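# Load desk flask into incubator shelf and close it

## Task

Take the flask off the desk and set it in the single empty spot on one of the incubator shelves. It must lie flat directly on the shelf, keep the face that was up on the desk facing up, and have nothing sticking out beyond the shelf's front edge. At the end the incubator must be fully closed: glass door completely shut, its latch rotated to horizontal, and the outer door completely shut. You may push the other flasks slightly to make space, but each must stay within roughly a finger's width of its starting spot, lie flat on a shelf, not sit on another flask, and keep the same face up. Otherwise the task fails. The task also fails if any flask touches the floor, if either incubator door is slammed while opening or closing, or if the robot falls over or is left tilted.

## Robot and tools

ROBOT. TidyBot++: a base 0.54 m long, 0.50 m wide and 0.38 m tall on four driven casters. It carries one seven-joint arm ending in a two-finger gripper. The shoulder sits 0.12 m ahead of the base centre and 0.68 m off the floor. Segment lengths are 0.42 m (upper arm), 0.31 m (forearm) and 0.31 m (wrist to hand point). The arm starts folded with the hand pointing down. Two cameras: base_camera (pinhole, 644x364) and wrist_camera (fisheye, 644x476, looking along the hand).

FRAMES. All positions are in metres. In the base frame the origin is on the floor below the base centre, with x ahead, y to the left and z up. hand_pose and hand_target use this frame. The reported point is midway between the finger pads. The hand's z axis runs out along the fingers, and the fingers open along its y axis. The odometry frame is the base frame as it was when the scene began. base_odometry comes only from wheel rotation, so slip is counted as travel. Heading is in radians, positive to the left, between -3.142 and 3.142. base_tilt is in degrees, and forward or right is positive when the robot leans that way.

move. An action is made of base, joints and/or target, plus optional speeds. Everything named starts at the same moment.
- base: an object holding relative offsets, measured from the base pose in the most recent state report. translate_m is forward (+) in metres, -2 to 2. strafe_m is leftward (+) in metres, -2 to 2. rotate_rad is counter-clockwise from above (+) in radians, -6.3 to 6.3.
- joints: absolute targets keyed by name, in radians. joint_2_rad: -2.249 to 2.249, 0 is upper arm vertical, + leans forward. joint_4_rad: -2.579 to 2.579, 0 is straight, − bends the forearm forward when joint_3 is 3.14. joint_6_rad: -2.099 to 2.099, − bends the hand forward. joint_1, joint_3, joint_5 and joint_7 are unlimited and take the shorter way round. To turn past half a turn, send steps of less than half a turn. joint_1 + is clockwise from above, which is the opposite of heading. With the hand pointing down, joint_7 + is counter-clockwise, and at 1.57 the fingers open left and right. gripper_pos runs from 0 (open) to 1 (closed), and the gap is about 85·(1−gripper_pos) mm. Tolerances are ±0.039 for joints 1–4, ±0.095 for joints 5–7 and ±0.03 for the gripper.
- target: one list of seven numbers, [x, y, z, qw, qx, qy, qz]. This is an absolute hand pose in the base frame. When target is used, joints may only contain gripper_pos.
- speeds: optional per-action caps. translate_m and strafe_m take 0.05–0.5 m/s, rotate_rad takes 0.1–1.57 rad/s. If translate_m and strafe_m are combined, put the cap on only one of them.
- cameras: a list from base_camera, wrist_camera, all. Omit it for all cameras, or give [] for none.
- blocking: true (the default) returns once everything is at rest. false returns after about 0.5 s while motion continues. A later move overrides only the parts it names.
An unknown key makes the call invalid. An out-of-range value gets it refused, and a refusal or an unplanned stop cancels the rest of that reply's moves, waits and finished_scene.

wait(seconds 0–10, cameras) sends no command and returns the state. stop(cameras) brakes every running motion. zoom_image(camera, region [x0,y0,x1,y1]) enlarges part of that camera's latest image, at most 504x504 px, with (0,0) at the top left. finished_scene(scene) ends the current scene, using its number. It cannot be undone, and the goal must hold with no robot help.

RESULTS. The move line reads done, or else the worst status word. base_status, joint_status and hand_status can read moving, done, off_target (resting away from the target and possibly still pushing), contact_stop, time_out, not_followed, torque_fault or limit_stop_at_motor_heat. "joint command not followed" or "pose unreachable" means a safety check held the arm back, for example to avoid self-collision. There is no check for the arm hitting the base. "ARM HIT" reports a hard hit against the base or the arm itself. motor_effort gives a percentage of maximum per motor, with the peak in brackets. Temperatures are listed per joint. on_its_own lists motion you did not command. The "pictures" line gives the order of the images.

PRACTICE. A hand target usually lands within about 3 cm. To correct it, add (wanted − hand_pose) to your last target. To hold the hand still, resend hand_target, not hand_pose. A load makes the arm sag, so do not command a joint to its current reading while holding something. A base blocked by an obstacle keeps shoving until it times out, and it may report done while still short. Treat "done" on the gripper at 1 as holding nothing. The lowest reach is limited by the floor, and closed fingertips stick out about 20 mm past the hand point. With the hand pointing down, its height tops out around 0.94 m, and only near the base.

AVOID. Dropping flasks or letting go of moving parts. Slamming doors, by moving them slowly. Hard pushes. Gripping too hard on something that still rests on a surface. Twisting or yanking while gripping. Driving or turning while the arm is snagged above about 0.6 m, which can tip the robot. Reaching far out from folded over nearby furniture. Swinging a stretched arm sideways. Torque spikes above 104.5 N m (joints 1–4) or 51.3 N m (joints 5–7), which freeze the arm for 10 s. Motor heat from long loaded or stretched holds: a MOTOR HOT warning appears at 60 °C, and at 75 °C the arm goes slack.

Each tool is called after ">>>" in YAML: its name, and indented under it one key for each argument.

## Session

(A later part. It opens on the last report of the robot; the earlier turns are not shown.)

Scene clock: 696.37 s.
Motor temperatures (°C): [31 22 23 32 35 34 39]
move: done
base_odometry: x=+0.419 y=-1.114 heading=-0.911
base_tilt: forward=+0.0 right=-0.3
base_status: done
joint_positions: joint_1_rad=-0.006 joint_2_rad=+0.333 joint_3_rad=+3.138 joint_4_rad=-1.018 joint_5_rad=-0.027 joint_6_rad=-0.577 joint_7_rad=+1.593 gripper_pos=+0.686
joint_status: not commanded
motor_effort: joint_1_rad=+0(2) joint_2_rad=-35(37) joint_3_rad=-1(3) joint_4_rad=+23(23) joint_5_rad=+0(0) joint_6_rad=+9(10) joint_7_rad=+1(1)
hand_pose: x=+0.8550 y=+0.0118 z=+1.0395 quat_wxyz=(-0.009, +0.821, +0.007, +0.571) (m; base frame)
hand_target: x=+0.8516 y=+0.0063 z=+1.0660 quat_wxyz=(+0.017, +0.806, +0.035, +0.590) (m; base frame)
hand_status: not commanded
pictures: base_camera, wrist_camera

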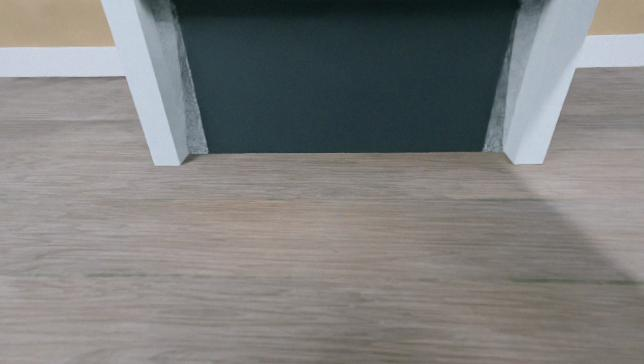

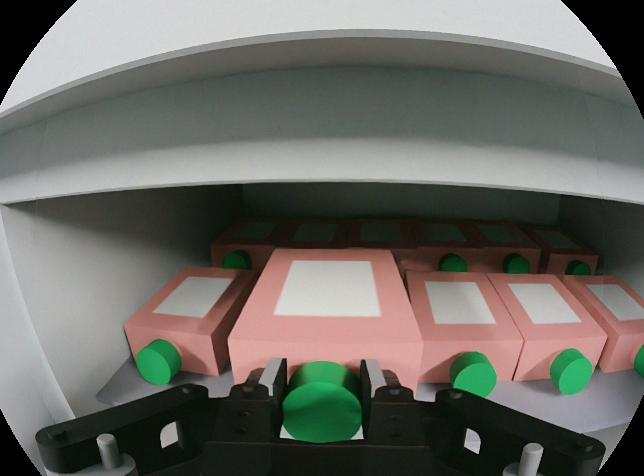

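>>> move:
  base: {"translate_m": 0.045, "strafe_m": 0.004}
  speeds: {"translate_m": 0.08}
  joints: {"joint_2_rad": 0.333, "joint_6_rad": -0.51}

>>> zoom_image:
  camera: "wrist_camera"
  region: [70, 200, 500, 440]

Scene clock: 714.67 s.
Motor temperatures (°C): [31 23 23 32 35 34 39]
move: time_out
base_odometry: x=+0.421 y=-1.116 heading=-0.912
base_tilt: forward=+0.1 right=-0.3
base_status: translate_m time_out (by the wheels' count: +0.003 of +0.045); the other done
joint_positions: joint_1_rad=-0.005 joint_2_rad=+0.346 joint_3_rad=+3.138 joint_4_rad=-1.015 joint_5_rad=-0.027 joint_6_rad=-0.539 joint_7_rad=+1.593 gripper_pos=+0.686
joint_status: all done
motor_effort: joint_1_rad=+0(4) joint_2_rad=-35(50) joint_3_rad=+0(4) joint_4_rad=+22(27) joint_5_rad=+0(1) joint_6_rad=+9(11) joint_7_rad=+0(1)
hand_pose: x=+0.8636 y=+0.0118 z=+1.0423 quat_wxyz=(-0.009, +0.813, +0.007, +0.582) (m; base frame)
hand_target: x=+0.8619 y=+0.0059 z=+1.0699 quat_wxyz=(+0.017, +0.796, +0.034, +0.604) (m; base frame)
hand_status: not commanded
pictures: base_camera, wrist_camera

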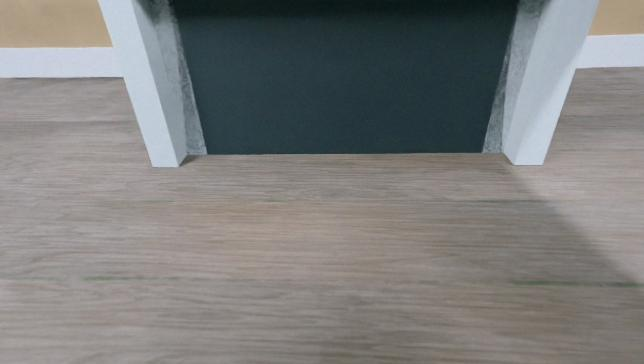

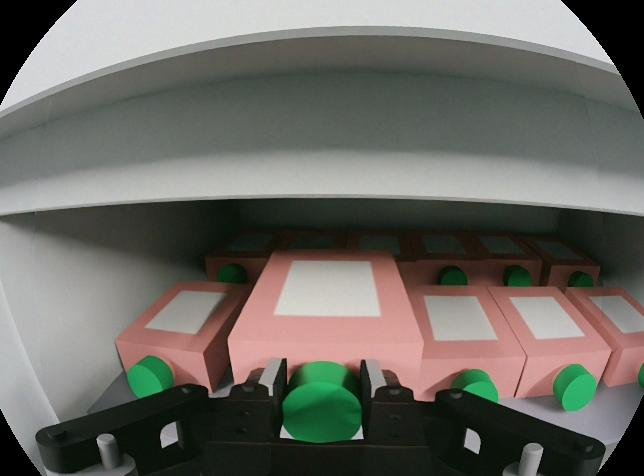

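Scaled by 1.172.

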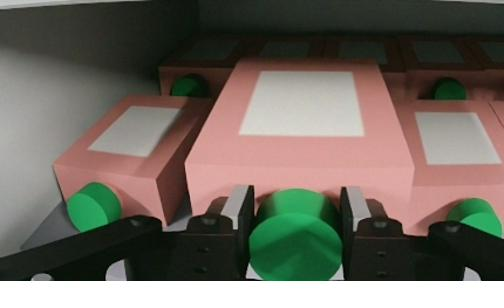

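>>> move:
  base: {"translate_m": -0.012}
  speeds: {"translate_m": 0.08}
  cameras: []

>>> move:
  joints: {"joint_2_rad": 0.425, "joint_4_rad": -0.875, "joint_6_rad": -0.58}

Scene clock: 780.07 s.
Motor temperatures (°C): [31 23 23 32 35 34 39]
move: done
base_odometry: x=+0.414 y=-1.107 heading=-0.912
base_tilt: forward=+0.1 right=-0.4
base_status: done
joint_positions: joint_1_rad=-0.005 joint_2_rad=+0.345 joint_3_rad=+3.138 joint_4_rad=-1.015 joint_5_rad=-0.027 joint_6_rad=-0.539 joint_7_rad=+1.593 gripper_pos=+0.686
joint_status: not commanded
motor_effort: joint_1_rad=+0(1) joint_2_rad=-36(39) joint_3_rad=-1(1) joint_4_rad=+23(24) joint_5_rad=+0(1) joint_6_rad=+10(10) joint_7_rad=+0(1)
hand_pose: x=+0.8633 y=+0.0118 z=+1.0430 quat_wxyz=(-0.009, +0.813, +0.007, +0.582) (m; base frame)
hand_target: x=+0.8619 y=+0.0059 z=+1.0699 quat_wxyz=(+0.017, +0.796, +0.034, +0.604) (m; base frame)
hand_status: not commanded
pictures: none
No camera images: "cameras" was empty.

Scene clock: 781.17 s.
Motor temperatures (°C): [31 23 23 32 35 34 39]
move: done
base_odometry: x=+0.414 y=-1.107 heading=-0.912
base_tilt: forward=+0.1 right=-0.3
base_status: not commanded
joint_positions: joint_1_rad=-0.005 joint_2_rad=+0.431 joint_3_rad=+3.138 joint_4_rad=-0.897 joint_5_rad=-0.027 joint_6_rad=-0.542 joint_7_rad=+1.593 gripper_pos=+0.686
joint_status: all done
motor_effort: joint_1_rad=+1(1) joint_2_rad=-39(40) joint_3_rad=-1(2) joint_4_rad=+23(24) joint_5_rad=+0(0) joint_6_rad=+10(10) joint_7_rad=+0(1)
hand_pose: x=+0.8974 y=+0.0119 z=+1.0474 quat_wxyz=(-0.009, +0.805, +0.007, +0.593) (m; base frame)
hand_target: x=+0.8919 y=+0.0064 z=+1.0546 quat_wxyz=(+0.016, +0.807, +0.036, +0.590) (m; base frame)
hand_status: not commanded
pictures: base_camera, wrist_camera

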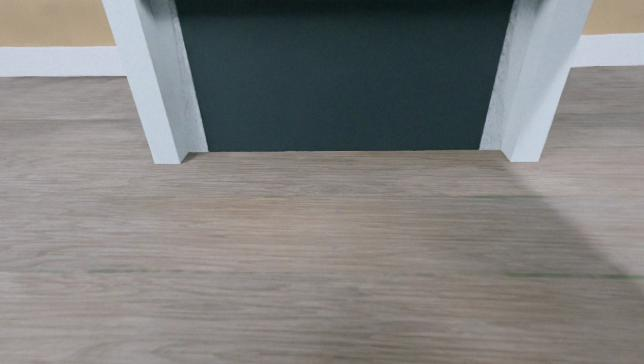

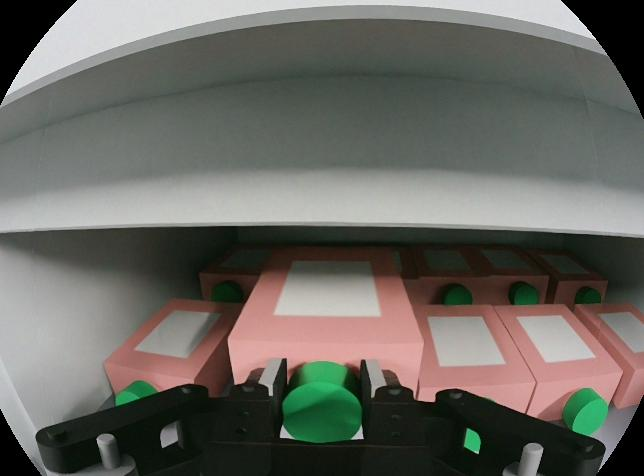

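>>> move:
  joints: {"joint_2_rad": 0.526, "joint_4_rad": -0.725, "joint_6_rad": -0.665}

>>> zoom_image:
  camera: "wrist_camera"
  region: [70, 200, 500, 440]

Scene clock: 790.97 s.
Motor temperatures (°C): [31 23 23 32 35 34 39]
move: done
base_odometry: x=+0.414 y=-1.107 heading=-0.912
base_tilt: forward=+0.1 right=-0.3
base_status: not commanded
joint_positions: joint_1_rad=-0.005 joint_2_rad=+0.535 joint_3_rad=+3.138 joint_4_rad=-0.748 joint_5_rad=-0.027 joint_6_rad=-0.617 joint_7_rad=+1.593 gripper_pos=+0.686
joint_status: all done
motor_effort: joint_1_rad=+0(1) joint_2_rad=-41(43) joint_3_rad=-1(2) joint_4_rad=+23(24) joint_5_rad=+0(0) joint_6_rad=+9(10) joint_7_rad=+1(1)
hand_pose: x=+0.9294 y=+0.0125 z=+1.0324 quat_wxyz=(-0.009, +0.813, +0.008, +0.582) (m; base frame)
hand_target: x=+0.9216 y=+0.0069 z=+1.0393 quat_wxyz=(+0.015, +0.817, +0.037, +0.575) (m; base frame)
hand_status: not commanded
pictures: base_camera, wrist_camera

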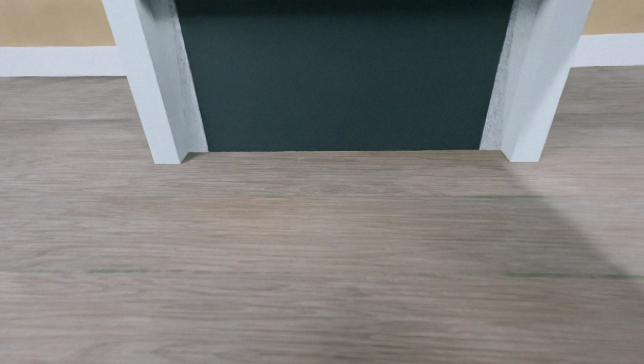

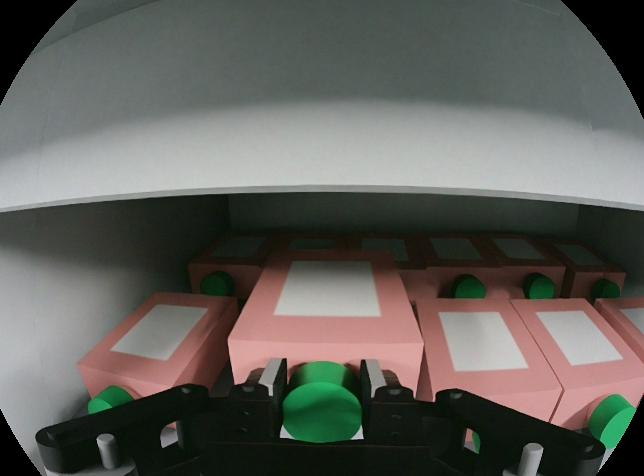

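Scaled by 1.172.

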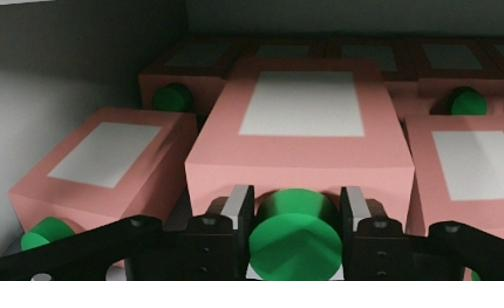

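>>> move:
  joints: {"joint_2_rad": 0.512, "joint_4_rad": -0.815, "joint_6_rad": -0.51}

>>> zoom_image:
  camera: "wrist_camera"
  region: [70, 200, 500, 440]

Scene clock: 832.73 s.
Motor temperatures (°C): [31 23 23 32 35 34 39]
move: done
base_odometry: x=+0.414 y=-1.107 heading=-0.912
base_tilt: forward=+0.0 right=-0.2
base_status: not commanded
joint_positions: joint_1_rad=-0.005 joint_2_rad=+0.534 joint_3_rad=+3.138 joint_4_rad=-0.814 joint_5_rad=-0.027 joint_6_rad=-0.551 joint_7_rad=+1.593 gripper_pos=+0.686
joint_status: all done
motor_effort: joint_1_rad=+0(1) joint_2_rad=-42(44) joint_3_rad=-2(2) joint_4_rad=+22(24) joint_5_rad=+0(1) joint_6_rad=+9(10) joint_7_rad=+0(1)
hand_pose: x=+0.9344 y=+0.0121 z=+1.0129 quat_wxyz=(-0.009, +0.813, +0.007, +0.582) (m; base frame)
hand_target: x=+0.9305 y=+0.0059 z=+1.0427 quat_wxyz=(+0.017, +0.794, +0.034, +0.607) (m; base frame)
hand_status: not commanded
pictures: base_camera, wrist_camera

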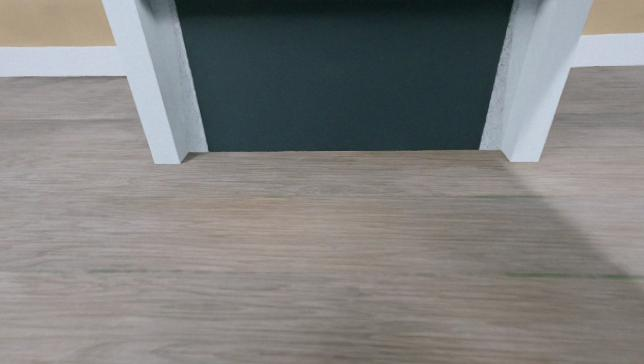

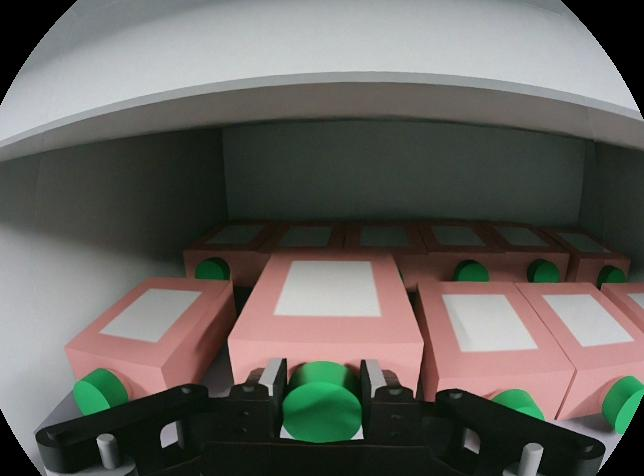

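Scaled by 1.172.

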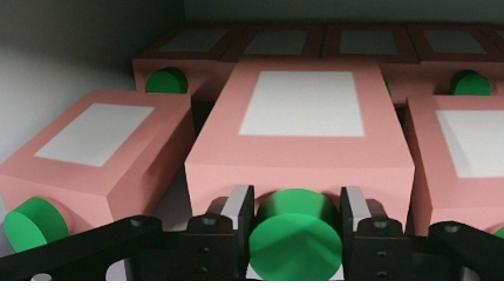

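>>> move:
  cameras: ["wrist_camera"]

Scene clock: 871.50 s.
Motor temperatures (°C): [31 24 23 32 35 34 39]
base_odometry: x=+0.414 y=-1.107 heading=-0.912
base_tilt: forward=+0.1 right=-0.4
base_status: not commanded
joint_positions: joint_1_rad=-0.005 joint_2_rad=+0.534 joint_3_rad=+3.138 joint_4_rad=-0.814 joint_5_rad=-0.027 joint_6_rad=-0.551 joint_7_rad=+1.593 gripper_pos=+0.686
joint_status: all done
motor_effort: joint_1_rad=+0(1) joint_2_rad=-42(44) joint_3_rad=-2(2) joint_4_rad=+23(24) joint_5_rad=+0(1) joint_6_rad=+9(10) joint_7_rad=+1(1)
hand_pose: x=+0.9344 y=+0.0121 z=+1.0129 quat_wxyz=(-0.009, +0.813, +0.007, +0.582) (m; base frame)
hand_target: x=+0.9305 y=+0.0059 z=+1.0427 quat_wxyz=(+0.017, +0.794, +0.034, +0.607) (m; base frame)
hand_status: not commanded
pictures: wrist_camera

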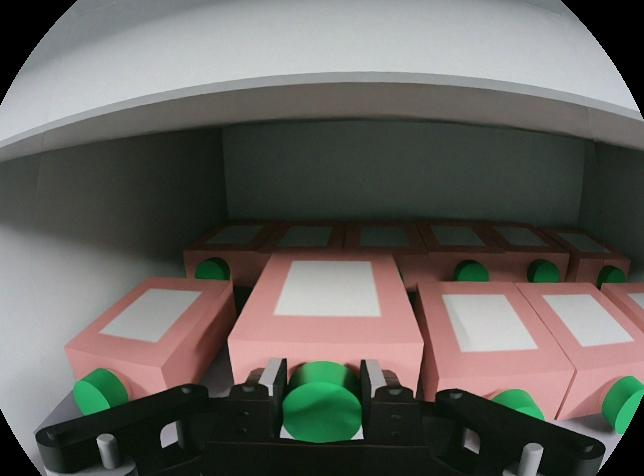

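>>> move:
  joints: {"joint_2_rad":0.508,"joint_4_rad":-0.842,"joint_6_rad":-0.487}
  cameras: ["wrist_camera"]

>>> move:
  joints: {"joint_2_rad":0.504,"joint_4_rad":-0.864,"joint_6_rad":-0.468}
  cameras: ["wrist_camera"]

Scene clock: 880.40 s.
Motor temperatures (°C): [31 24 23 32 35 34 39]
move: done
base_odometry: x=+0.414 y=-1.107 heading=-0.912
base_tilt: forward=+0.1 right=-0.3
base_status: not commanded
joint_positions: joint_1_rad=-0.005 joint_2_rad=+0.533 joint_3_rad=+3.138 joint_4_rad=-0.840 joint_5_rad=-0.027 joint_6_rad=-0.534 joint_7_rad=+1.593 gripper_pos=+0.686
joint_status: all done
motor_effort: joint_1_rad=+0(1) joint_2_rad=-42(44) joint_3_rad=-2(2) joint_4_rad=+23(24) joint_5_rad=+0(1) joint_6_rad=+10(10) joint_7_rad=+0(1)
hand_pose: x=+0.9348 y=+0.0120 z=+1.0035 quat_wxyz=(-0.009, +0.815, +0.007, +0.579) (m; base frame)
hand_target: x=+0.9307 y=+0.0057 z=+1.0365 quat_wxyz=(+0.018, +0.794, +0.034, +0.607) (m; base frame)
hand_status: not commanded
pictures: wrist_camera

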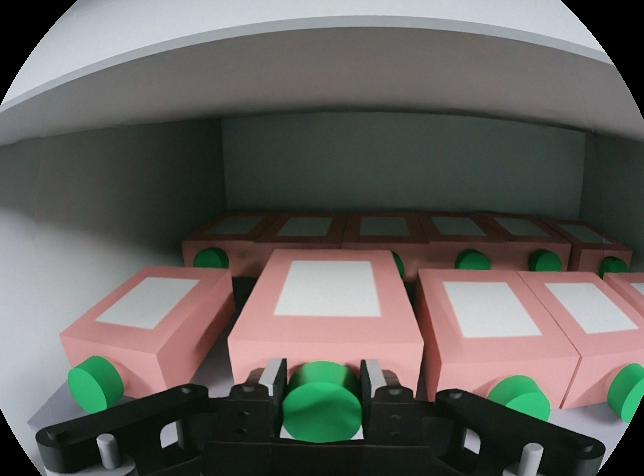

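Scene clock: 881.00 s.
Motor temperatures (°C): [31 24 23 32 35 34 39]
move: done
base_odometry: x=+0.414 y=-1.107 heading=-0.912
base_tilt: forward=+0.0 right=-0.3
base_status: not commanded
joint_positions: joint_1_rad=-0.005 joint_2_rad=+0.532 joint_3_rad=+3.138 joint_4_rad=-0.861 joint_5_rad=-0.027 joint_6_rad=-0.518 joint_7_rad=+1.593 gripper_pos=+0.686
joint_status: all done
motor_effort: joint_1_rad=-1(1) joint_2_rad=-42(43) joint_3_rad=-2(2) joint_4_rad=+22(24) joint_5_rad=+0(1) joint_6_rad=+9(10) joint_7_rad=+0(1)
hand_pose: x=+0.9351 y=+0.0119 z=+0.9963 quat_wxyz=(-0.009, +0.817, +0.006, +0.577) (m; base frame)
hand_target: x=+0.9305 y=+0.0056 z=+1.0321 quat_wxyz=(+0.018, +0.794, +0.034, +0.607) (m; base frame)
hand_status: not commanded
pictures: wrist_camera

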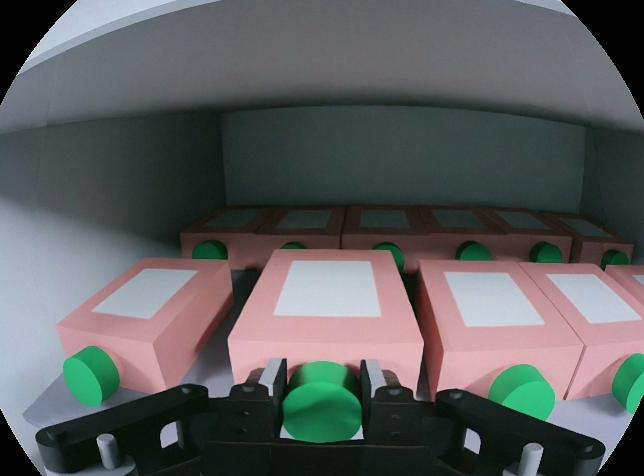

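>>> move:
  joints: {"joint_2_rad":0.521,"joint_4_rad":-0.866,"joint_6_rad":-0.434}
  cameras: ["wrist_camera"]

Scene clock: 909.17 s.
Motor temperatures (°C): [31 24 23 32 35 34 39]
move: done
base_odometry: x=+0.414 y=-1.107 heading=-0.912
base_tilt: forward=+0.1 right=-0.3
base_status: not commanded
joint_positions: joint_1_rad=-0.005 joint_2_rad=+0.535 joint_3_rad=+3.138 joint_4_rad=-0.861 joint_5_rad=-0.027 joint_6_rad=-0.483 joint_7_rad=+1.593 gripper_pos=+0.686
joint_status: all done
motor_effort: joint_1_rad=-1(1) joint_2_rad=-42(43) joint_3_rad=-2(2) joint_4_rad=+22(24) joint_5_rad=+0(0) joint_6_rad=+9(10) joint_7_rad=+0(1)
hand_pose: x=+0.9395 y=+0.0117 z=+1.0040 quat_wxyz=(-0.009, +0.807, +0.006, +0.590) (m; base frame)
hand_target: x=+0.9391 y=+0.0053 z=+1.0272 quat_wxyz=(+0.018, +0.789, +0.033, +0.613) (m; base frame)
hand_status: not commanded
pictures: wrist_camera

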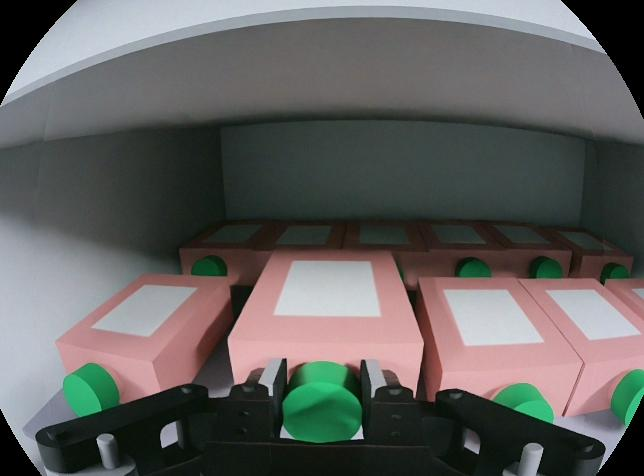

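>>> move:
  joints: {"joint_2_rad":0.538,"joint_4_rad":-0.85,"joint_6_rad":-0.455}
  cameras: ["wrist_camera"]

Scene clock: 917.00 s.
Motor temperatures (°C): [31 24 23 32 35 34 39]
move: done
base_odometry: x=+0.414 y=-1.107 heading=-0.912
base_tilt: forward=+0.1 right=-0.4
base_status: not commanded
joint_positions: joint_1_rad=-0.005 joint_2_rad=+0.544 joint_3_rad=+3.138 joint_4_rad=-0.857 joint_5_rad=-0.027 joint_6_rad=-0.483 joint_7_rad=+1.593 gripper_pos=+0.686
joint_status: all done
motor_effort: joint_1_rad=-1(1) joint_2_rad=-42(43) joint_3_rad=-2(2) joint_4_rad=+23(23) joint_5_rad=+0(1) joint_6_rad=+9(10) joint_7_rad=+0(1)
hand_pose: x=+0.9426 y=+0.0117 z=+0.9990 quat_wxyz=(-0.009, +0.809, +0.006, +0.588) (m; base frame)
hand_target: x=+0.9435 y=+0.0055 z=+1.0166 quat_wxyz=(+0.018, +0.796, +0.034, +0.604) (m; base frame)
hand_status: not commanded
pictures: wrist_camera

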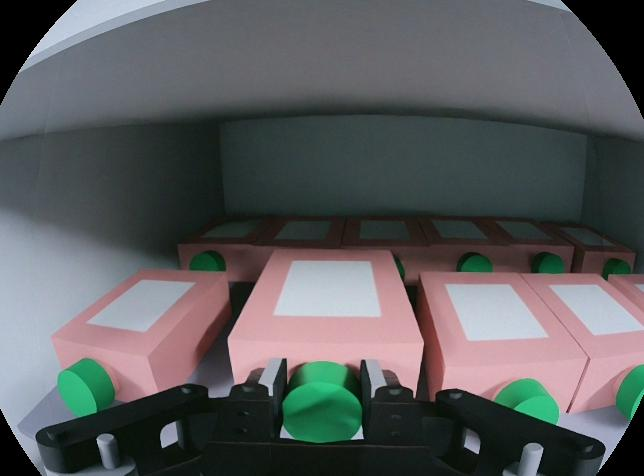

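>>> move:
  joints: {"joint_2_rad":0.536,"joint_4_rad":-0.877,"joint_6_rad":-0.44}
  cameras: ["wrist_camera"]

>>> move:
  joints: {"joint_2_rad":0.535,"joint_4_rad":-0.892,"joint_6_rad":-0.43}
  cameras: ["wrist_camera"]

Scene clock: 923.30 s.
Motor temperatures (°C): [31 24 23 32 35 34 39]
move: done
base_odometry: x=+0.414 y=-1.107 heading=-0.912
base_tilt: forward=+0.1 right=-0.3
base_status: not commanded
joint_positions: joint_1_rad=-0.005 joint_2_rad=+0.547 joint_3_rad=+3.138 joint_4_rad=-0.876 joint_5_rad=-0.027 joint_6_rad=-0.480 joint_7_rad=+1.593 gripper_pos=+0.686
joint_status: all done
motor_effort: joint_1_rad=+0(1) joint_2_rad=-43(44) joint_3_rad=-1(2) joint_4_rad=+23(24) joint_5_rad=+0(0) joint_6_rad=+10(10) joint_7_rad=+0(1)
hand_pose: x=+0.9430 y=+0.0117 z=+0.9860 quat_wxyz=(-0.009, +0.814, +0.006, +0.580) (m; base frame)
hand_target: x=+0.9433 y=+0.0054 z=+1.0063 quat_wxyz=(+0.018, +0.799, +0.034, +0.600) (m; base frame)
hand_status: not commanded
pictures: wrist_camera

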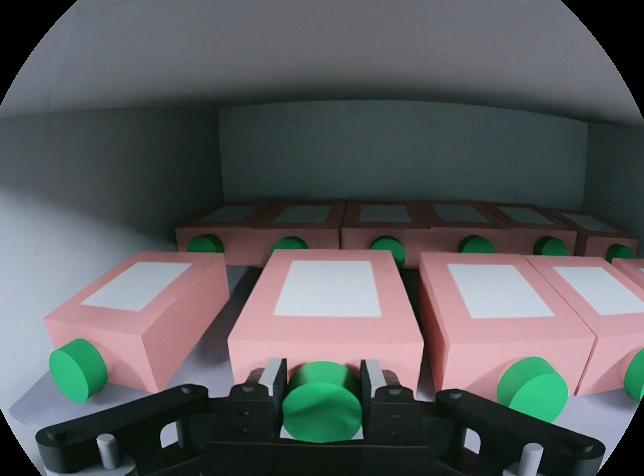

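Scene clock: 923.83 s.
Motor temperatures (°C): [31 24 23 32 35 34 39]
move: done
base_odometry: x=+0.414 y=-1.107 heading=-0.912
base_tilt: forward=+0.0 right=-0.3
base_status: not commanded
joint_positions: joint_1_rad=-0.005 joint_2_rad=+0.547 joint_3_rad=+3.138 joint_4_rad=-0.887 joint_5_rad=-0.027 joint_6_rad=-0.475 joint_7_rad=+1.593 gripper_pos=+0.686
joint_status: all done
motor_effort: joint_1_rad=+0(1) joint_2_rad=-40(43) joint_3_rad=-1(2) joint_4_rad=+21(23) joint_5_rad=+0(1) joint_6_rad=+8(10) joint_7_rad=+0(1)
hand_pose: x=+0.9429 y=+0.0116 z=+0.9808 quat_wxyz=(-0.008, +0.816, +0.006, +0.578) (m; base frame)
hand_target: x=+0.9432 y=+0.0053 z=+1.0010 quat_wxyz=(+0.018, +0.800, +0.033, +0.599) (m; base frame)
hand_status: not commanded
pictures: wrist_camera

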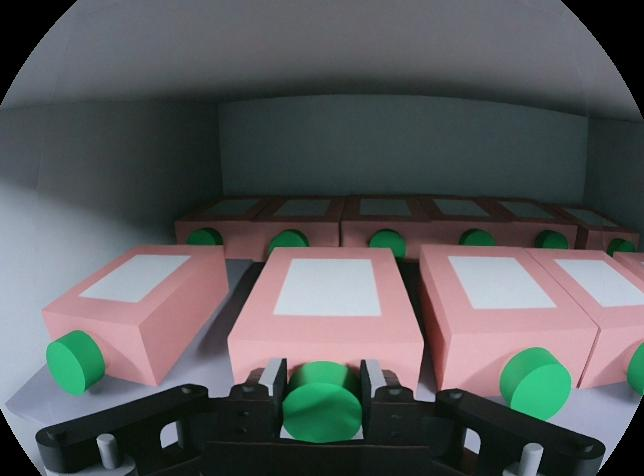

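>>> move:
  joints: {"joint_2_rad":0.535,"joint_4_rad":-0.901,"joint_6_rad":-0.412}
  cameras: ["wrist_camera"]

>>> zoom_image:
  camera: "wrist_camera"
  region: [200, 220, 600, 476]

Scene clock: 931.87 s.
Motor temperatures (°C): [31 24 23 31 35 34 39]
move: done
base_odometry: x=+0.414 y=-1.107 heading=-0.912
base_tilt: forward=+0.1 right=-0.4
base_status: not commanded
joint_positions: joint_1_rad=-0.005 joint_2_rad=+0.547 joint_3_rad=+3.138 joint_4_rad=-0.896 joint_5_rad=-0.027 joint_6_rad=-0.459 joint_7_rad=+1.593 gripper_pos=+0.686
joint_status: all done
motor_effort: joint_1_rad=+0(1) joint_2_rad=-41(42) joint_3_rad=-2(2) joint_4_rad=+22(23) joint_5_rad=+0(0) joint_6_rad=+9(9) joint_7_rad=+0(1)
hand_pose: x=+0.9439 y=+0.0115 z=+0.9802 quat_wxyz=(-0.008, +0.814, +0.006, +0.581) (m; base frame)
hand_target: x=+0.9444 y=+0.0052 z=+1.0009 quat_wxyz=(+0.018, +0.797, +0.033, +0.602) (m; base frame)
hand_status: not commanded
pictures: wrist_camera

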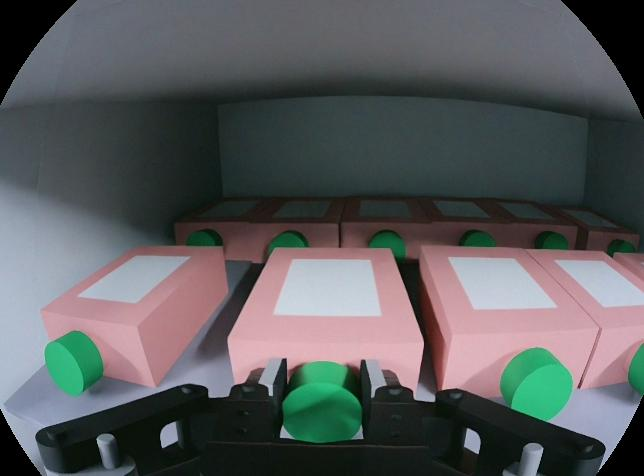

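Scaled by 1.260.

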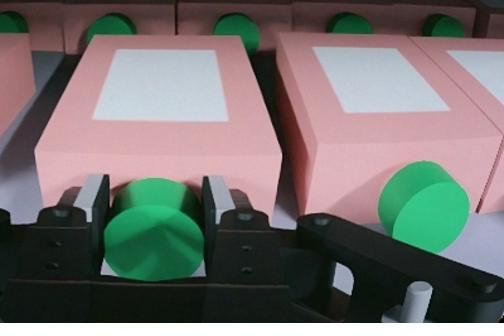

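>>> move:
  joints: {"gripper_pos":0.62}
  cameras: ["wrist_camera"]

>>> move:
  joints: {"gripper_pos":0.5}
  cameras: ["wrist_camera"]

Scene clock: 940.07 s.
Motor temperatures (°C): [31 24 23 31 35 34 39]
move: done
base_odometry: x=+0.414 y=-1.107 heading=-0.912
base_tilt: forward=+0.1 right=-0.3
base_status: not commanded
joint_positions: joint_1_rad=-0.005 joint_2_rad=+0.547 joint_3_rad=+3.138 joint_4_rad=-0.896 joint_5_rad=-0.027 joint_6_rad=-0.459 joint_7_rad=+1.593 gripper_pos=+0.620
joint_status: all done
motor_effort: joint_1_rad=-1(1) joint_2_rad=-41(42) joint_3_rad=-1(2) joint_4_rad=+22(23) joint_5_rad=+0(0) joint_6_rad=+9(9) joint_7_rad=+1(1)
hand_pose: x=+0.9440 y=+0.0115 z=+0.9802 quat_wxyz=(-0.008, +0.814, +0.006, +0.581) (m; base frame)
hand_target: x=+0.9444 y=+0.0052 z=+1.0009 quat_wxyz=(+0.018, +0.797, +0.033, +0.602) (m; base frame)
hand_status: not commanded
pictures: wrist_camera

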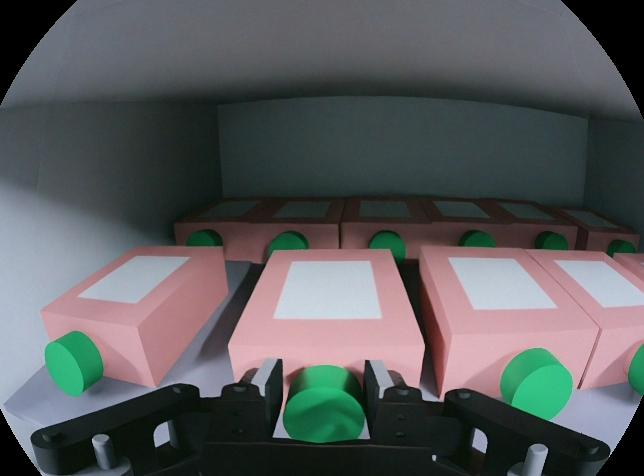

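Scene clock: 940.60 s.
Motor temperatures (°C): [31 24 23 31 35 34 39]
move: done
base_odometry: x=+0.414 y=-1.107 heading=-0.912
base_tilt: forward=+0.0 right=-0.3
base_status: not commanded
joint_positions: joint_1_rad=-0.005 joint_2_rad=+0.547 joint_3_rad=+3.138 joint_4_rad=-0.896 joint_5_rad=-0.027 joint_6_rad=-0.459 joint_7_rad=+1.593 gripper_pos=+0.500
joint_status: all done
motor_effort: joint_1_rad=-1(2) joint_2_rad=-41(42) joint_3_rad=-2(2) joint_4_rad=+22(22) joint_5_rad=+0(0) joint_6_rad=+9(9) joint_7_rad=+1(1)
hand_pose: x=+0.9440 y=+0.0115 z=+0.9802 quat_wxyz=(-0.008, +0.814, +0.006, +0.581) (m; base frame)
hand_target: x=+0.9444 y=+0.0052 z=+1.0009 quat_wxyz=(+0.018, +0.797, +0.033, +0.602) (m; base frame)
hand_status: not commanded
pictures: wrist_camera

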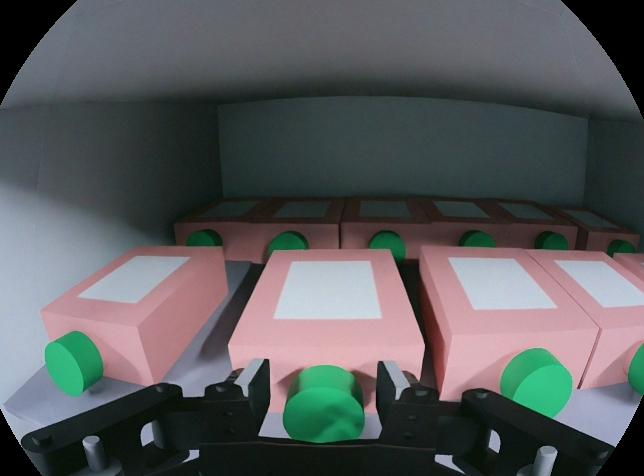

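>>> move:
  base: {"translate_m":-0.15}
  speeds: {"translate_m":0.1}

Scene clock: 945.70 s.
Motor temperatures (°C): [31 24 23 31 35 34 39]
move: done
base_odometry: x=+0.322 y=-0.988 heading=-0.912
base_tilt: forward=+0.0 right=-0.3
base_status: done
joint_positions: joint_1_rad=-0.005 joint_2_rad=+0.546 joint_3_rad=+3.138 joint_4_rad=-0.896 joint_5_rad=-0.027 joint_6_rad=-0.458 joint_7_rad=+1.593 gripper_pos=+0.500
joint_status: not commanded
motor_effort: joint_1_rad=+0(2) joint_2_rad=-41(44) joint_3_rad=-2(2) joint_4_rad=+22(23) joint_5_rad=+0(1) joint_6_rad=+9(9) joint_7_rad=+0(1)
hand_pose: x=+0.9437 y=+0.0115 z=+0.9812 quat_wxyz=(-0.008, +0.813, +0.006, +0.582) (m; base frame)
hand_target: x=+0.9444 y=+0.0052 z=+1.0009 quat_wxyz=(+0.018, +0.797, +0.033, +0.602) (m; base frame)
hand_status: not commanded
pictures: base_camera, wrist_camera

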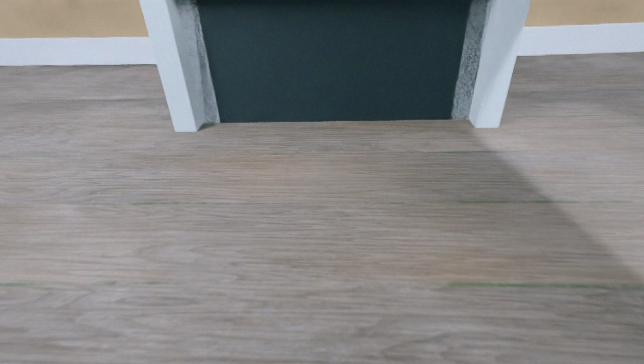

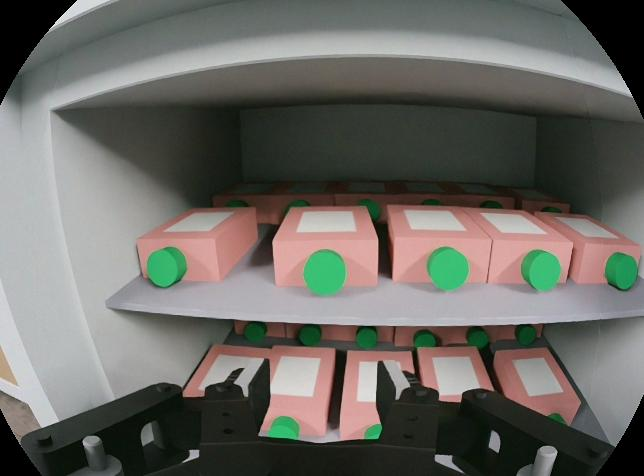

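>>> move:
  base: {"translate_m":-0.5}
  speeds: {"translate_m":0.3}

>>> move:
  joints: {"joint_1_rad":0.5}

Scene clock: 953.60 s.
Motor temperatures (°C): [31 24 23 31 35 34 39]
move: done
base_odometry: x=+0.016 y=-0.592 heading=-0.912
base_tilt: forward=+0.0 right=-0.3
base_status: done
joint_positions: joint_1_rad=-0.005 joint_2_rad=+0.544 joint_3_rad=+3.138 joint_4_rad=-0.896 joint_5_rad=-0.027 joint_6_rad=-0.457 joint_7_rad=+1.593 gripper_pos=+0.500
joint_status: not commanded
motor_effort: joint_1_rad=+0(1) joint_2_rad=-40(44) joint_3_rad=-1(2) joint_4_rad=+22(22) joint_5_rad=+1(1) joint_6_rad=+9(9) joint_7_rad=+0(1)
hand_pose: x=+0.9433 y=+0.0115 z=+0.9829 quat_wxyz=(-0.008, +0.813, +0.006, +0.583) (m; base frame)
hand_target: x=+0.9444 y=+0.0052 z=+1.0009 quat_wxyz=(+0.018, +0.797, +0.033, +0.602) (m; base frame)
hand_status: not commanded
pictures: base_camera, wrist_camera

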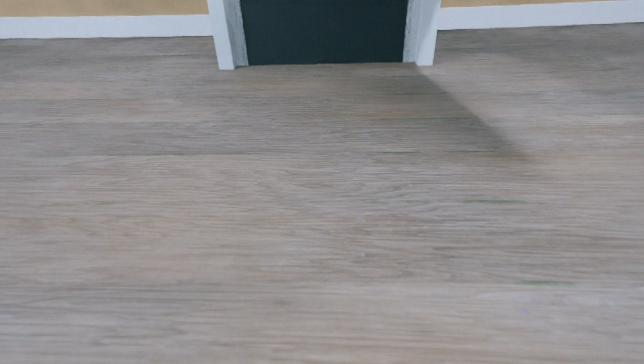

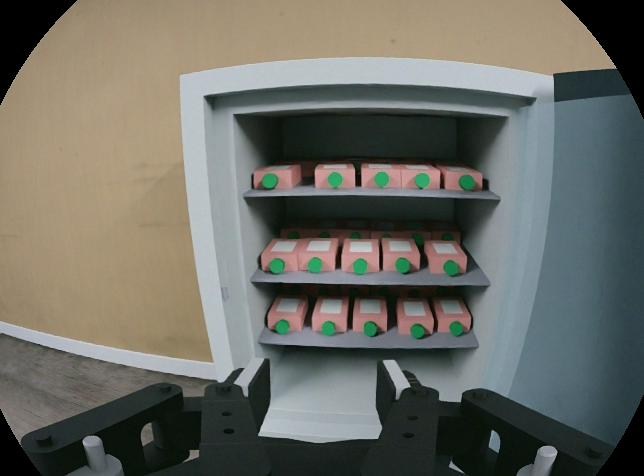

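Scene clock: 955.30 s.
Motor temperatures (°C): [31 24 23 31 35 34 39]
move: done
base_odometry: x=+0.016 y=-0.592 heading=-0.912
base_tilt: forward=+0.0 right=-0.3
base_status: not commanded
joint_positions: joint_1_rad=+0.497 joint_2_rad=+0.544 joint_3_rad=+3.140 joint_4_rad=-0.896 joint_5_rad=-0.027 joint_6_rad=-0.457 joint_7_rad=+1.593 gripper_pos=+0.500
joint_status: all done
motor_effort: joint_1_rad=+0(6) joint_2_rad=-41(42) joint_3_rad=-1(4) joint_4_rad=+22(22) joint_5_rad=+0(1) joint_6_rad=+9(9) joint_7_rad=+1(1)
hand_pose: x=+0.8465 y=-0.3880 z=+0.9829 quat_wxyz=(+0.138, +0.788, -0.197, +0.566) (m; base frame)
hand_target: x=+0.8458 y=-0.3912 z=+1.0009 quat_wxyz=(+0.166, +0.781, -0.165, +0.579) (m; base frame)
hand_status: not commanded
pictures: base_camera, wrist_camera

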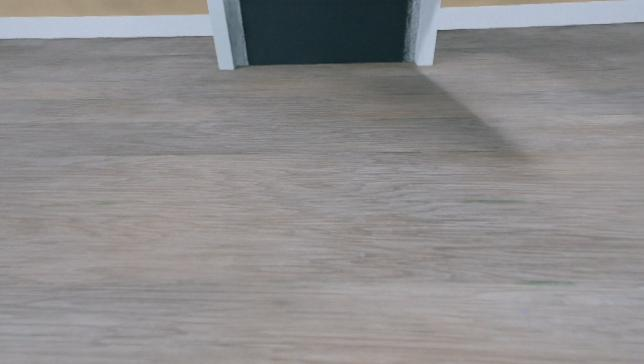

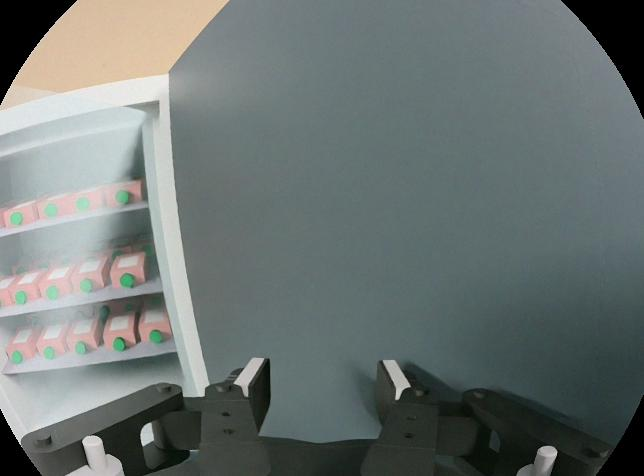

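>>> zoom_image:
  camera: "wrist_camera"
  region: [0, 0, 300, 440]

>>> move:
  joints: {"joint_1_rad":0.25}
  cameras: ["wrist_camera"]

>>> zoom_image:
  camera: "wrist_camera"
  region: [200, 0, 644, 440]

Scaled by 1.145.

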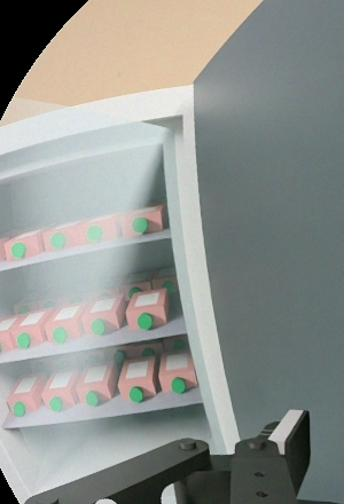

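Scene clock: 966.10 s.
Motor temperatures (°C): [31 24 23 31 35 34 39]
move: done
base_odometry: x=+0.016 y=-0.592 heading=-0.912
base_tilt: forward=+0.0 right=-0.3
base_status: not commanded
joint_positions: joint_1_rad=+0.249 joint_2_rad=+0.544 joint_3_rad=+3.139 joint_4_rad=-0.896 joint_5_rad=-0.027 joint_6_rad=-0.457 joint_7_rad=+1.593 gripper_pos=+0.500
joint_status: all done
motor_effort: joint_1_rad=+0(4) joint_2_rad=-41(42) joint_3_rad=-2(4) joint_4_rad=+22(22) joint_5_rad=+0(1) joint_6_rad=+9(9) joint_7_rad=+0(1)
hand_pose: x=+0.9197 y=-0.1965 z=+0.9829 quat_wxyz=(+0.066, +0.807, -0.097, +0.579) (m; base frame)
hand_target: x=+0.9200 y=-0.1992 z=+1.0009 quat_wxyz=(+0.093, +0.795, -0.066, +0.596) (m; base frame)
hand_status: not commanded
pictures: wrist_camera

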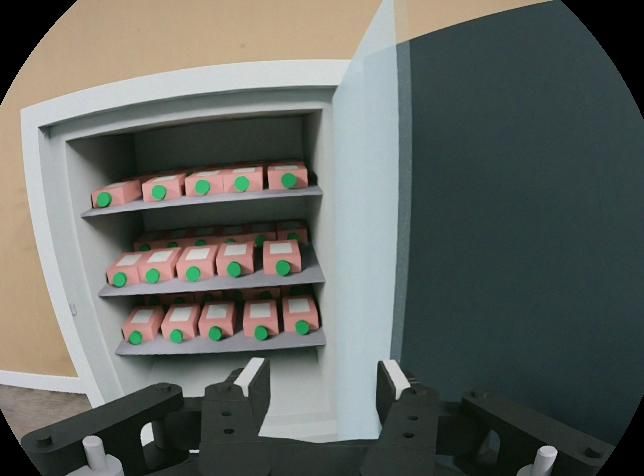

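Scaled by 1.135.

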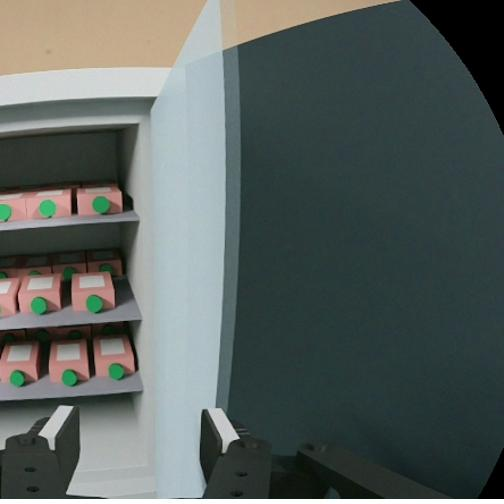

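>>> move:
  base: {"translate_m":-0.25,"strafe_m":0.35}
  speeds: {"translate_m":0.3}
  joints: {"joint_1_rad":0.5,"joint_2_rad":0.2,"joint_4_rad":-1.5,"joint_6_rad":-0.1,"joint_7_rad":1.65}
  cameras: ["wrist_camera"]

>>> zoom_image:
  camera: "wrist_camera"
  region: [140, 0, 644, 440]

Scene clock: 978.33 s.
Motor temperatures (°C): [31 24 23 31 35 34 39]
move: done
base_odometry: x=+0.140 y=-0.180 heading=-0.912
base_tilt: forward=+0.0 right=-0.3
base_status: done
joint_positions: joint_1_rad=+0.487 joint_2_rad=+0.215 joint_3_rad=+3.139 joint_4_rad=-1.489 joint_5_rad=-0.027 joint_6_rad=-0.150 joint_7_rad=+1.593 gripper_pos=+0.500
joint_status: all done
motor_effort: joint_1_rad=+0(3) joint_2_rad=-30(44) joint_3_rad=-1(3) joint_4_rad=+21(23) joint_5_rad=+0(1) joint_6_rad=+9(9) joint_7_rad=+1(1)
hand_pose: x=+0.7398 y=-0.3239 z=+0.9639 quat_wxyz=(+0.141, +0.777, -0.192, +0.583) (m; base frame)
hand_target: x=+0.7333 y=-0.3325 z=+0.9830 quat_wxyz=(+0.168, +0.764, -0.173, +0.598) (m; base frame)
hand_status: not commanded
pictures: wrist_camera

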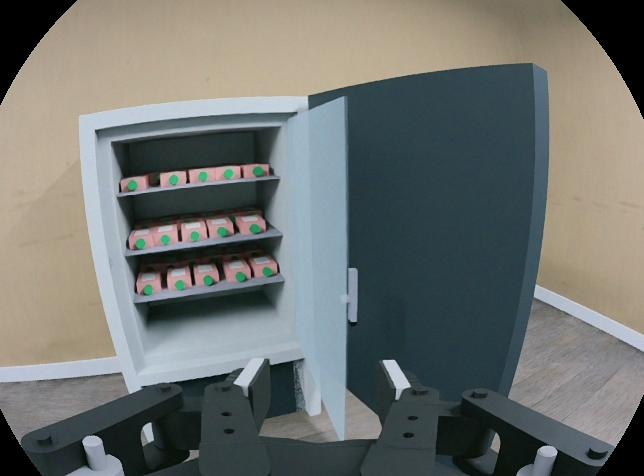

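Scaled by 1.000.

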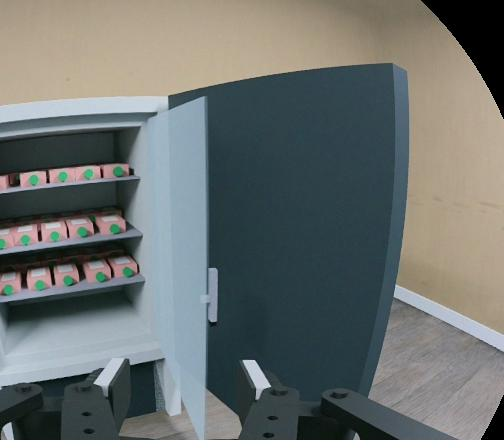

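>>> move:
  base: {"strafe_m":-0.82}
  speeds: {"strafe_m":0.3}
  joints: {"joint_1_rad":0.0,"gripper_pos":1.0}

Scene clock: 1122.83 s.
Motor temperatures (°C): [31 23 23 31 35 34 39]
move: done
base_odometry: x=-0.509 y=-0.682 heading=-0.912
base_tilt: forward=+0.1 right=-0.3
base_status: done
joint_positions: joint_1_rad=+0.008 joint_2_rad=+0.213 joint_3_rad=+3.139 joint_4_rad=-1.490 joint_5_rad=-0.027 joint_6_rad=-0.148 joint_7_rad=+1.593 gripper_pos=+0.999
joint_status: all done
motor_effort: joint_1_rad=-1(4) joint_2_rad=-30(30) joint_3_rad=-1(4) joint_4_rad=+22(22) joint_5_rad=+0(1) joint_6_rad=+9(9) joint_7_rad=+1(1)
hand_pose: x=+0.8188 y=-0.0012 z=+0.9656 quat_wxyz=(-0.001, +0.799, -0.002, +0.601) (m; base frame)
hand_target: x=+0.8175 y=+0.0027 z=+0.9830 quat_wxyz=(+0.015, +0.783, +0.022, +0.621) (m; base frame)
hand_status: not commanded
pictures: base_camera, wrist_camera

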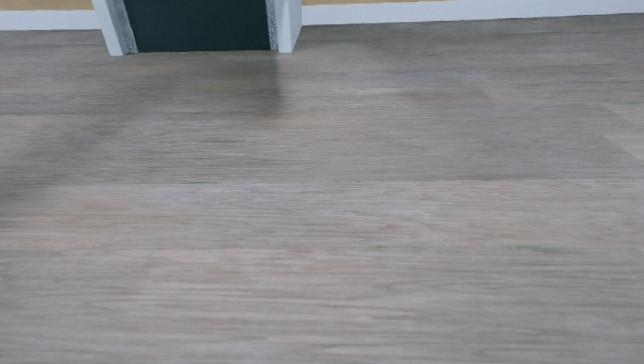

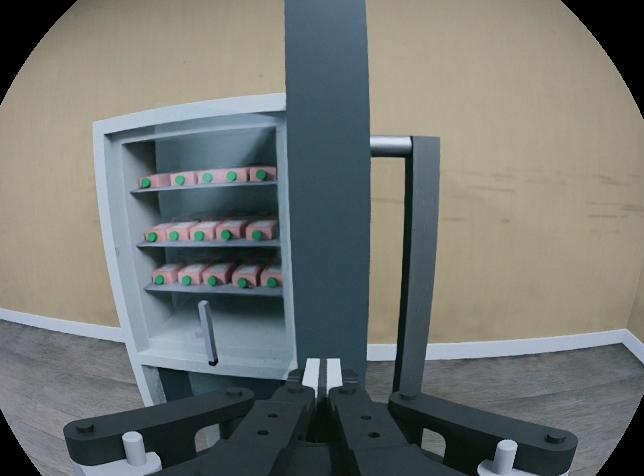

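>>> move:
  base: {"strafe_m":0.15}
  speeds: {"strafe_m":0.2}

>>> move:
  joints: {"joint_7_rad":3.2}

Scene clock: 1187.77 s.
Motor temperatures (°C): [31 23 23 31 35 34 39]
move: done
base_odometry: x=-0.390 y=-0.590 heading=-0.912
base_tilt: forward=+0.1 right=-0.3
base_status: done
joint_positions: joint_1_rad=-0.002 joint_2_rad=+0.213 joint_3_rad=+3.140 joint_4_rad=-1.491 joint_5_rad=-0.027 joint_6_rad=-0.146 joint_7_rad=+1.593 gripper_pos=+0.999
joint_status: not commanded
motor_effort: joint_1_rad=+0(5) joint_2_rad=-30(31) joint_3_rad=-1(4) joint_4_rad=+22(23) joint_5_rad=+0(1) joint_6_rad=+9(9) joint_7_rad=+0(1)
hand_pose: x=+0.8187 y=+0.0048 z=+0.9660 quat_wxyz=(-0.004, +0.798, +0.001, +0.602) (m; base frame)
hand_target: x=+0.8175 y=+0.0027 z=+0.9830 quat_wxyz=(+0.015, +0.783, +0.022, +0.621) (m; base frame)
hand_status: not commanded
pictures: base_camera, wrist_camera

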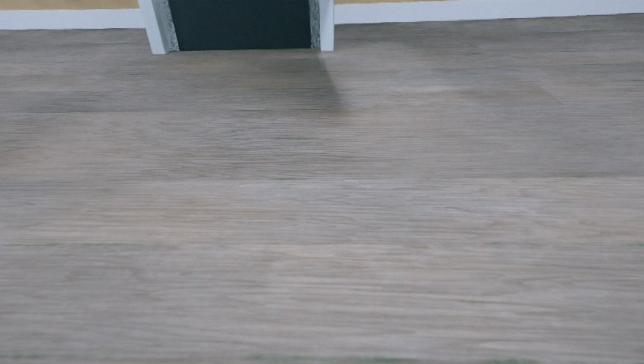

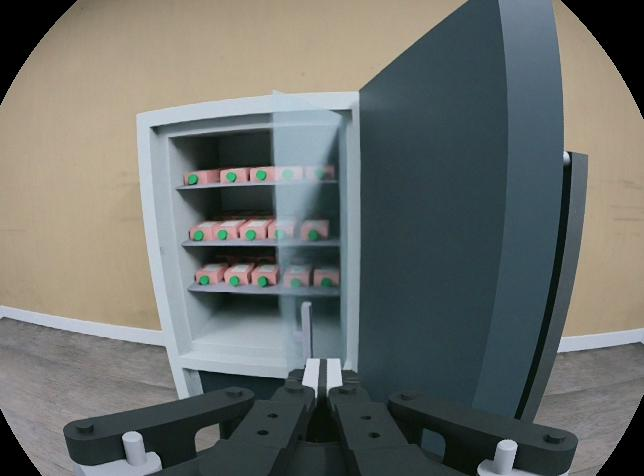

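Scene clock: 1189.87 s.
Motor temperatures (°C): [31 23 23 31 35 34 39]
move: done
base_odometry: x=-0.390 y=-0.590 heading=-0.912
base_tilt: forward=+0.0 right=-0.3
base_status: not commanded
joint_positions: joint_1_rad=-0.002 joint_2_rad=+0.213 joint_3_rad=+3.140 joint_4_rad=-1.491 joint_5_rad=-0.027 joint_6_rad=-0.146 joint_7_rad=+3.123 gripper_pos=+0.999
joint_status: all done
motor_effort: joint_1_rad=+0(1) joint_2_rad=-30(30) joint_3_rad=-1(2) joint_4_rad=+22(23) joint_5_rad=+0(1) joint_6_rad=+9(9) joint_7_rad=+0(1)
hand_pose: x=+0.8187 y=+0.0048 z=+0.9660 quat_wxyz=(+0.414, +0.575, +0.554, +0.437) (m; base frame)
hand_target: x=+0.8175 y=+0.0027 z=+0.9830 quat_wxyz=(+0.446, +0.544, +0.563, +0.433) (m; base frame)
hand_status: not commanded
pictures: base_camera, wrist_camera

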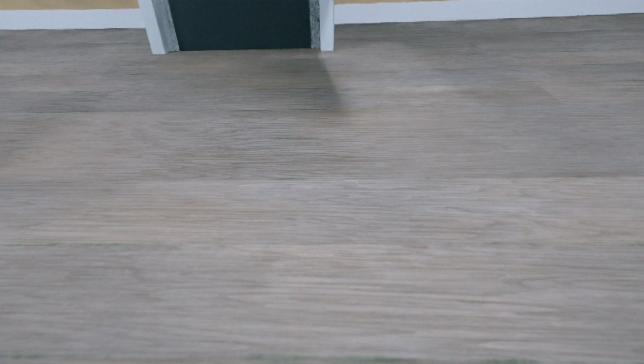

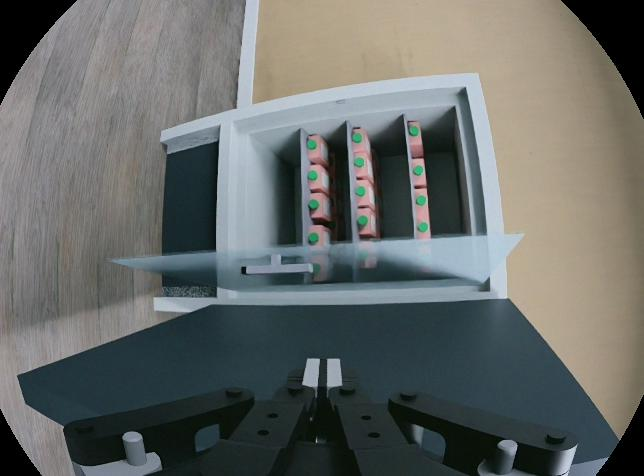

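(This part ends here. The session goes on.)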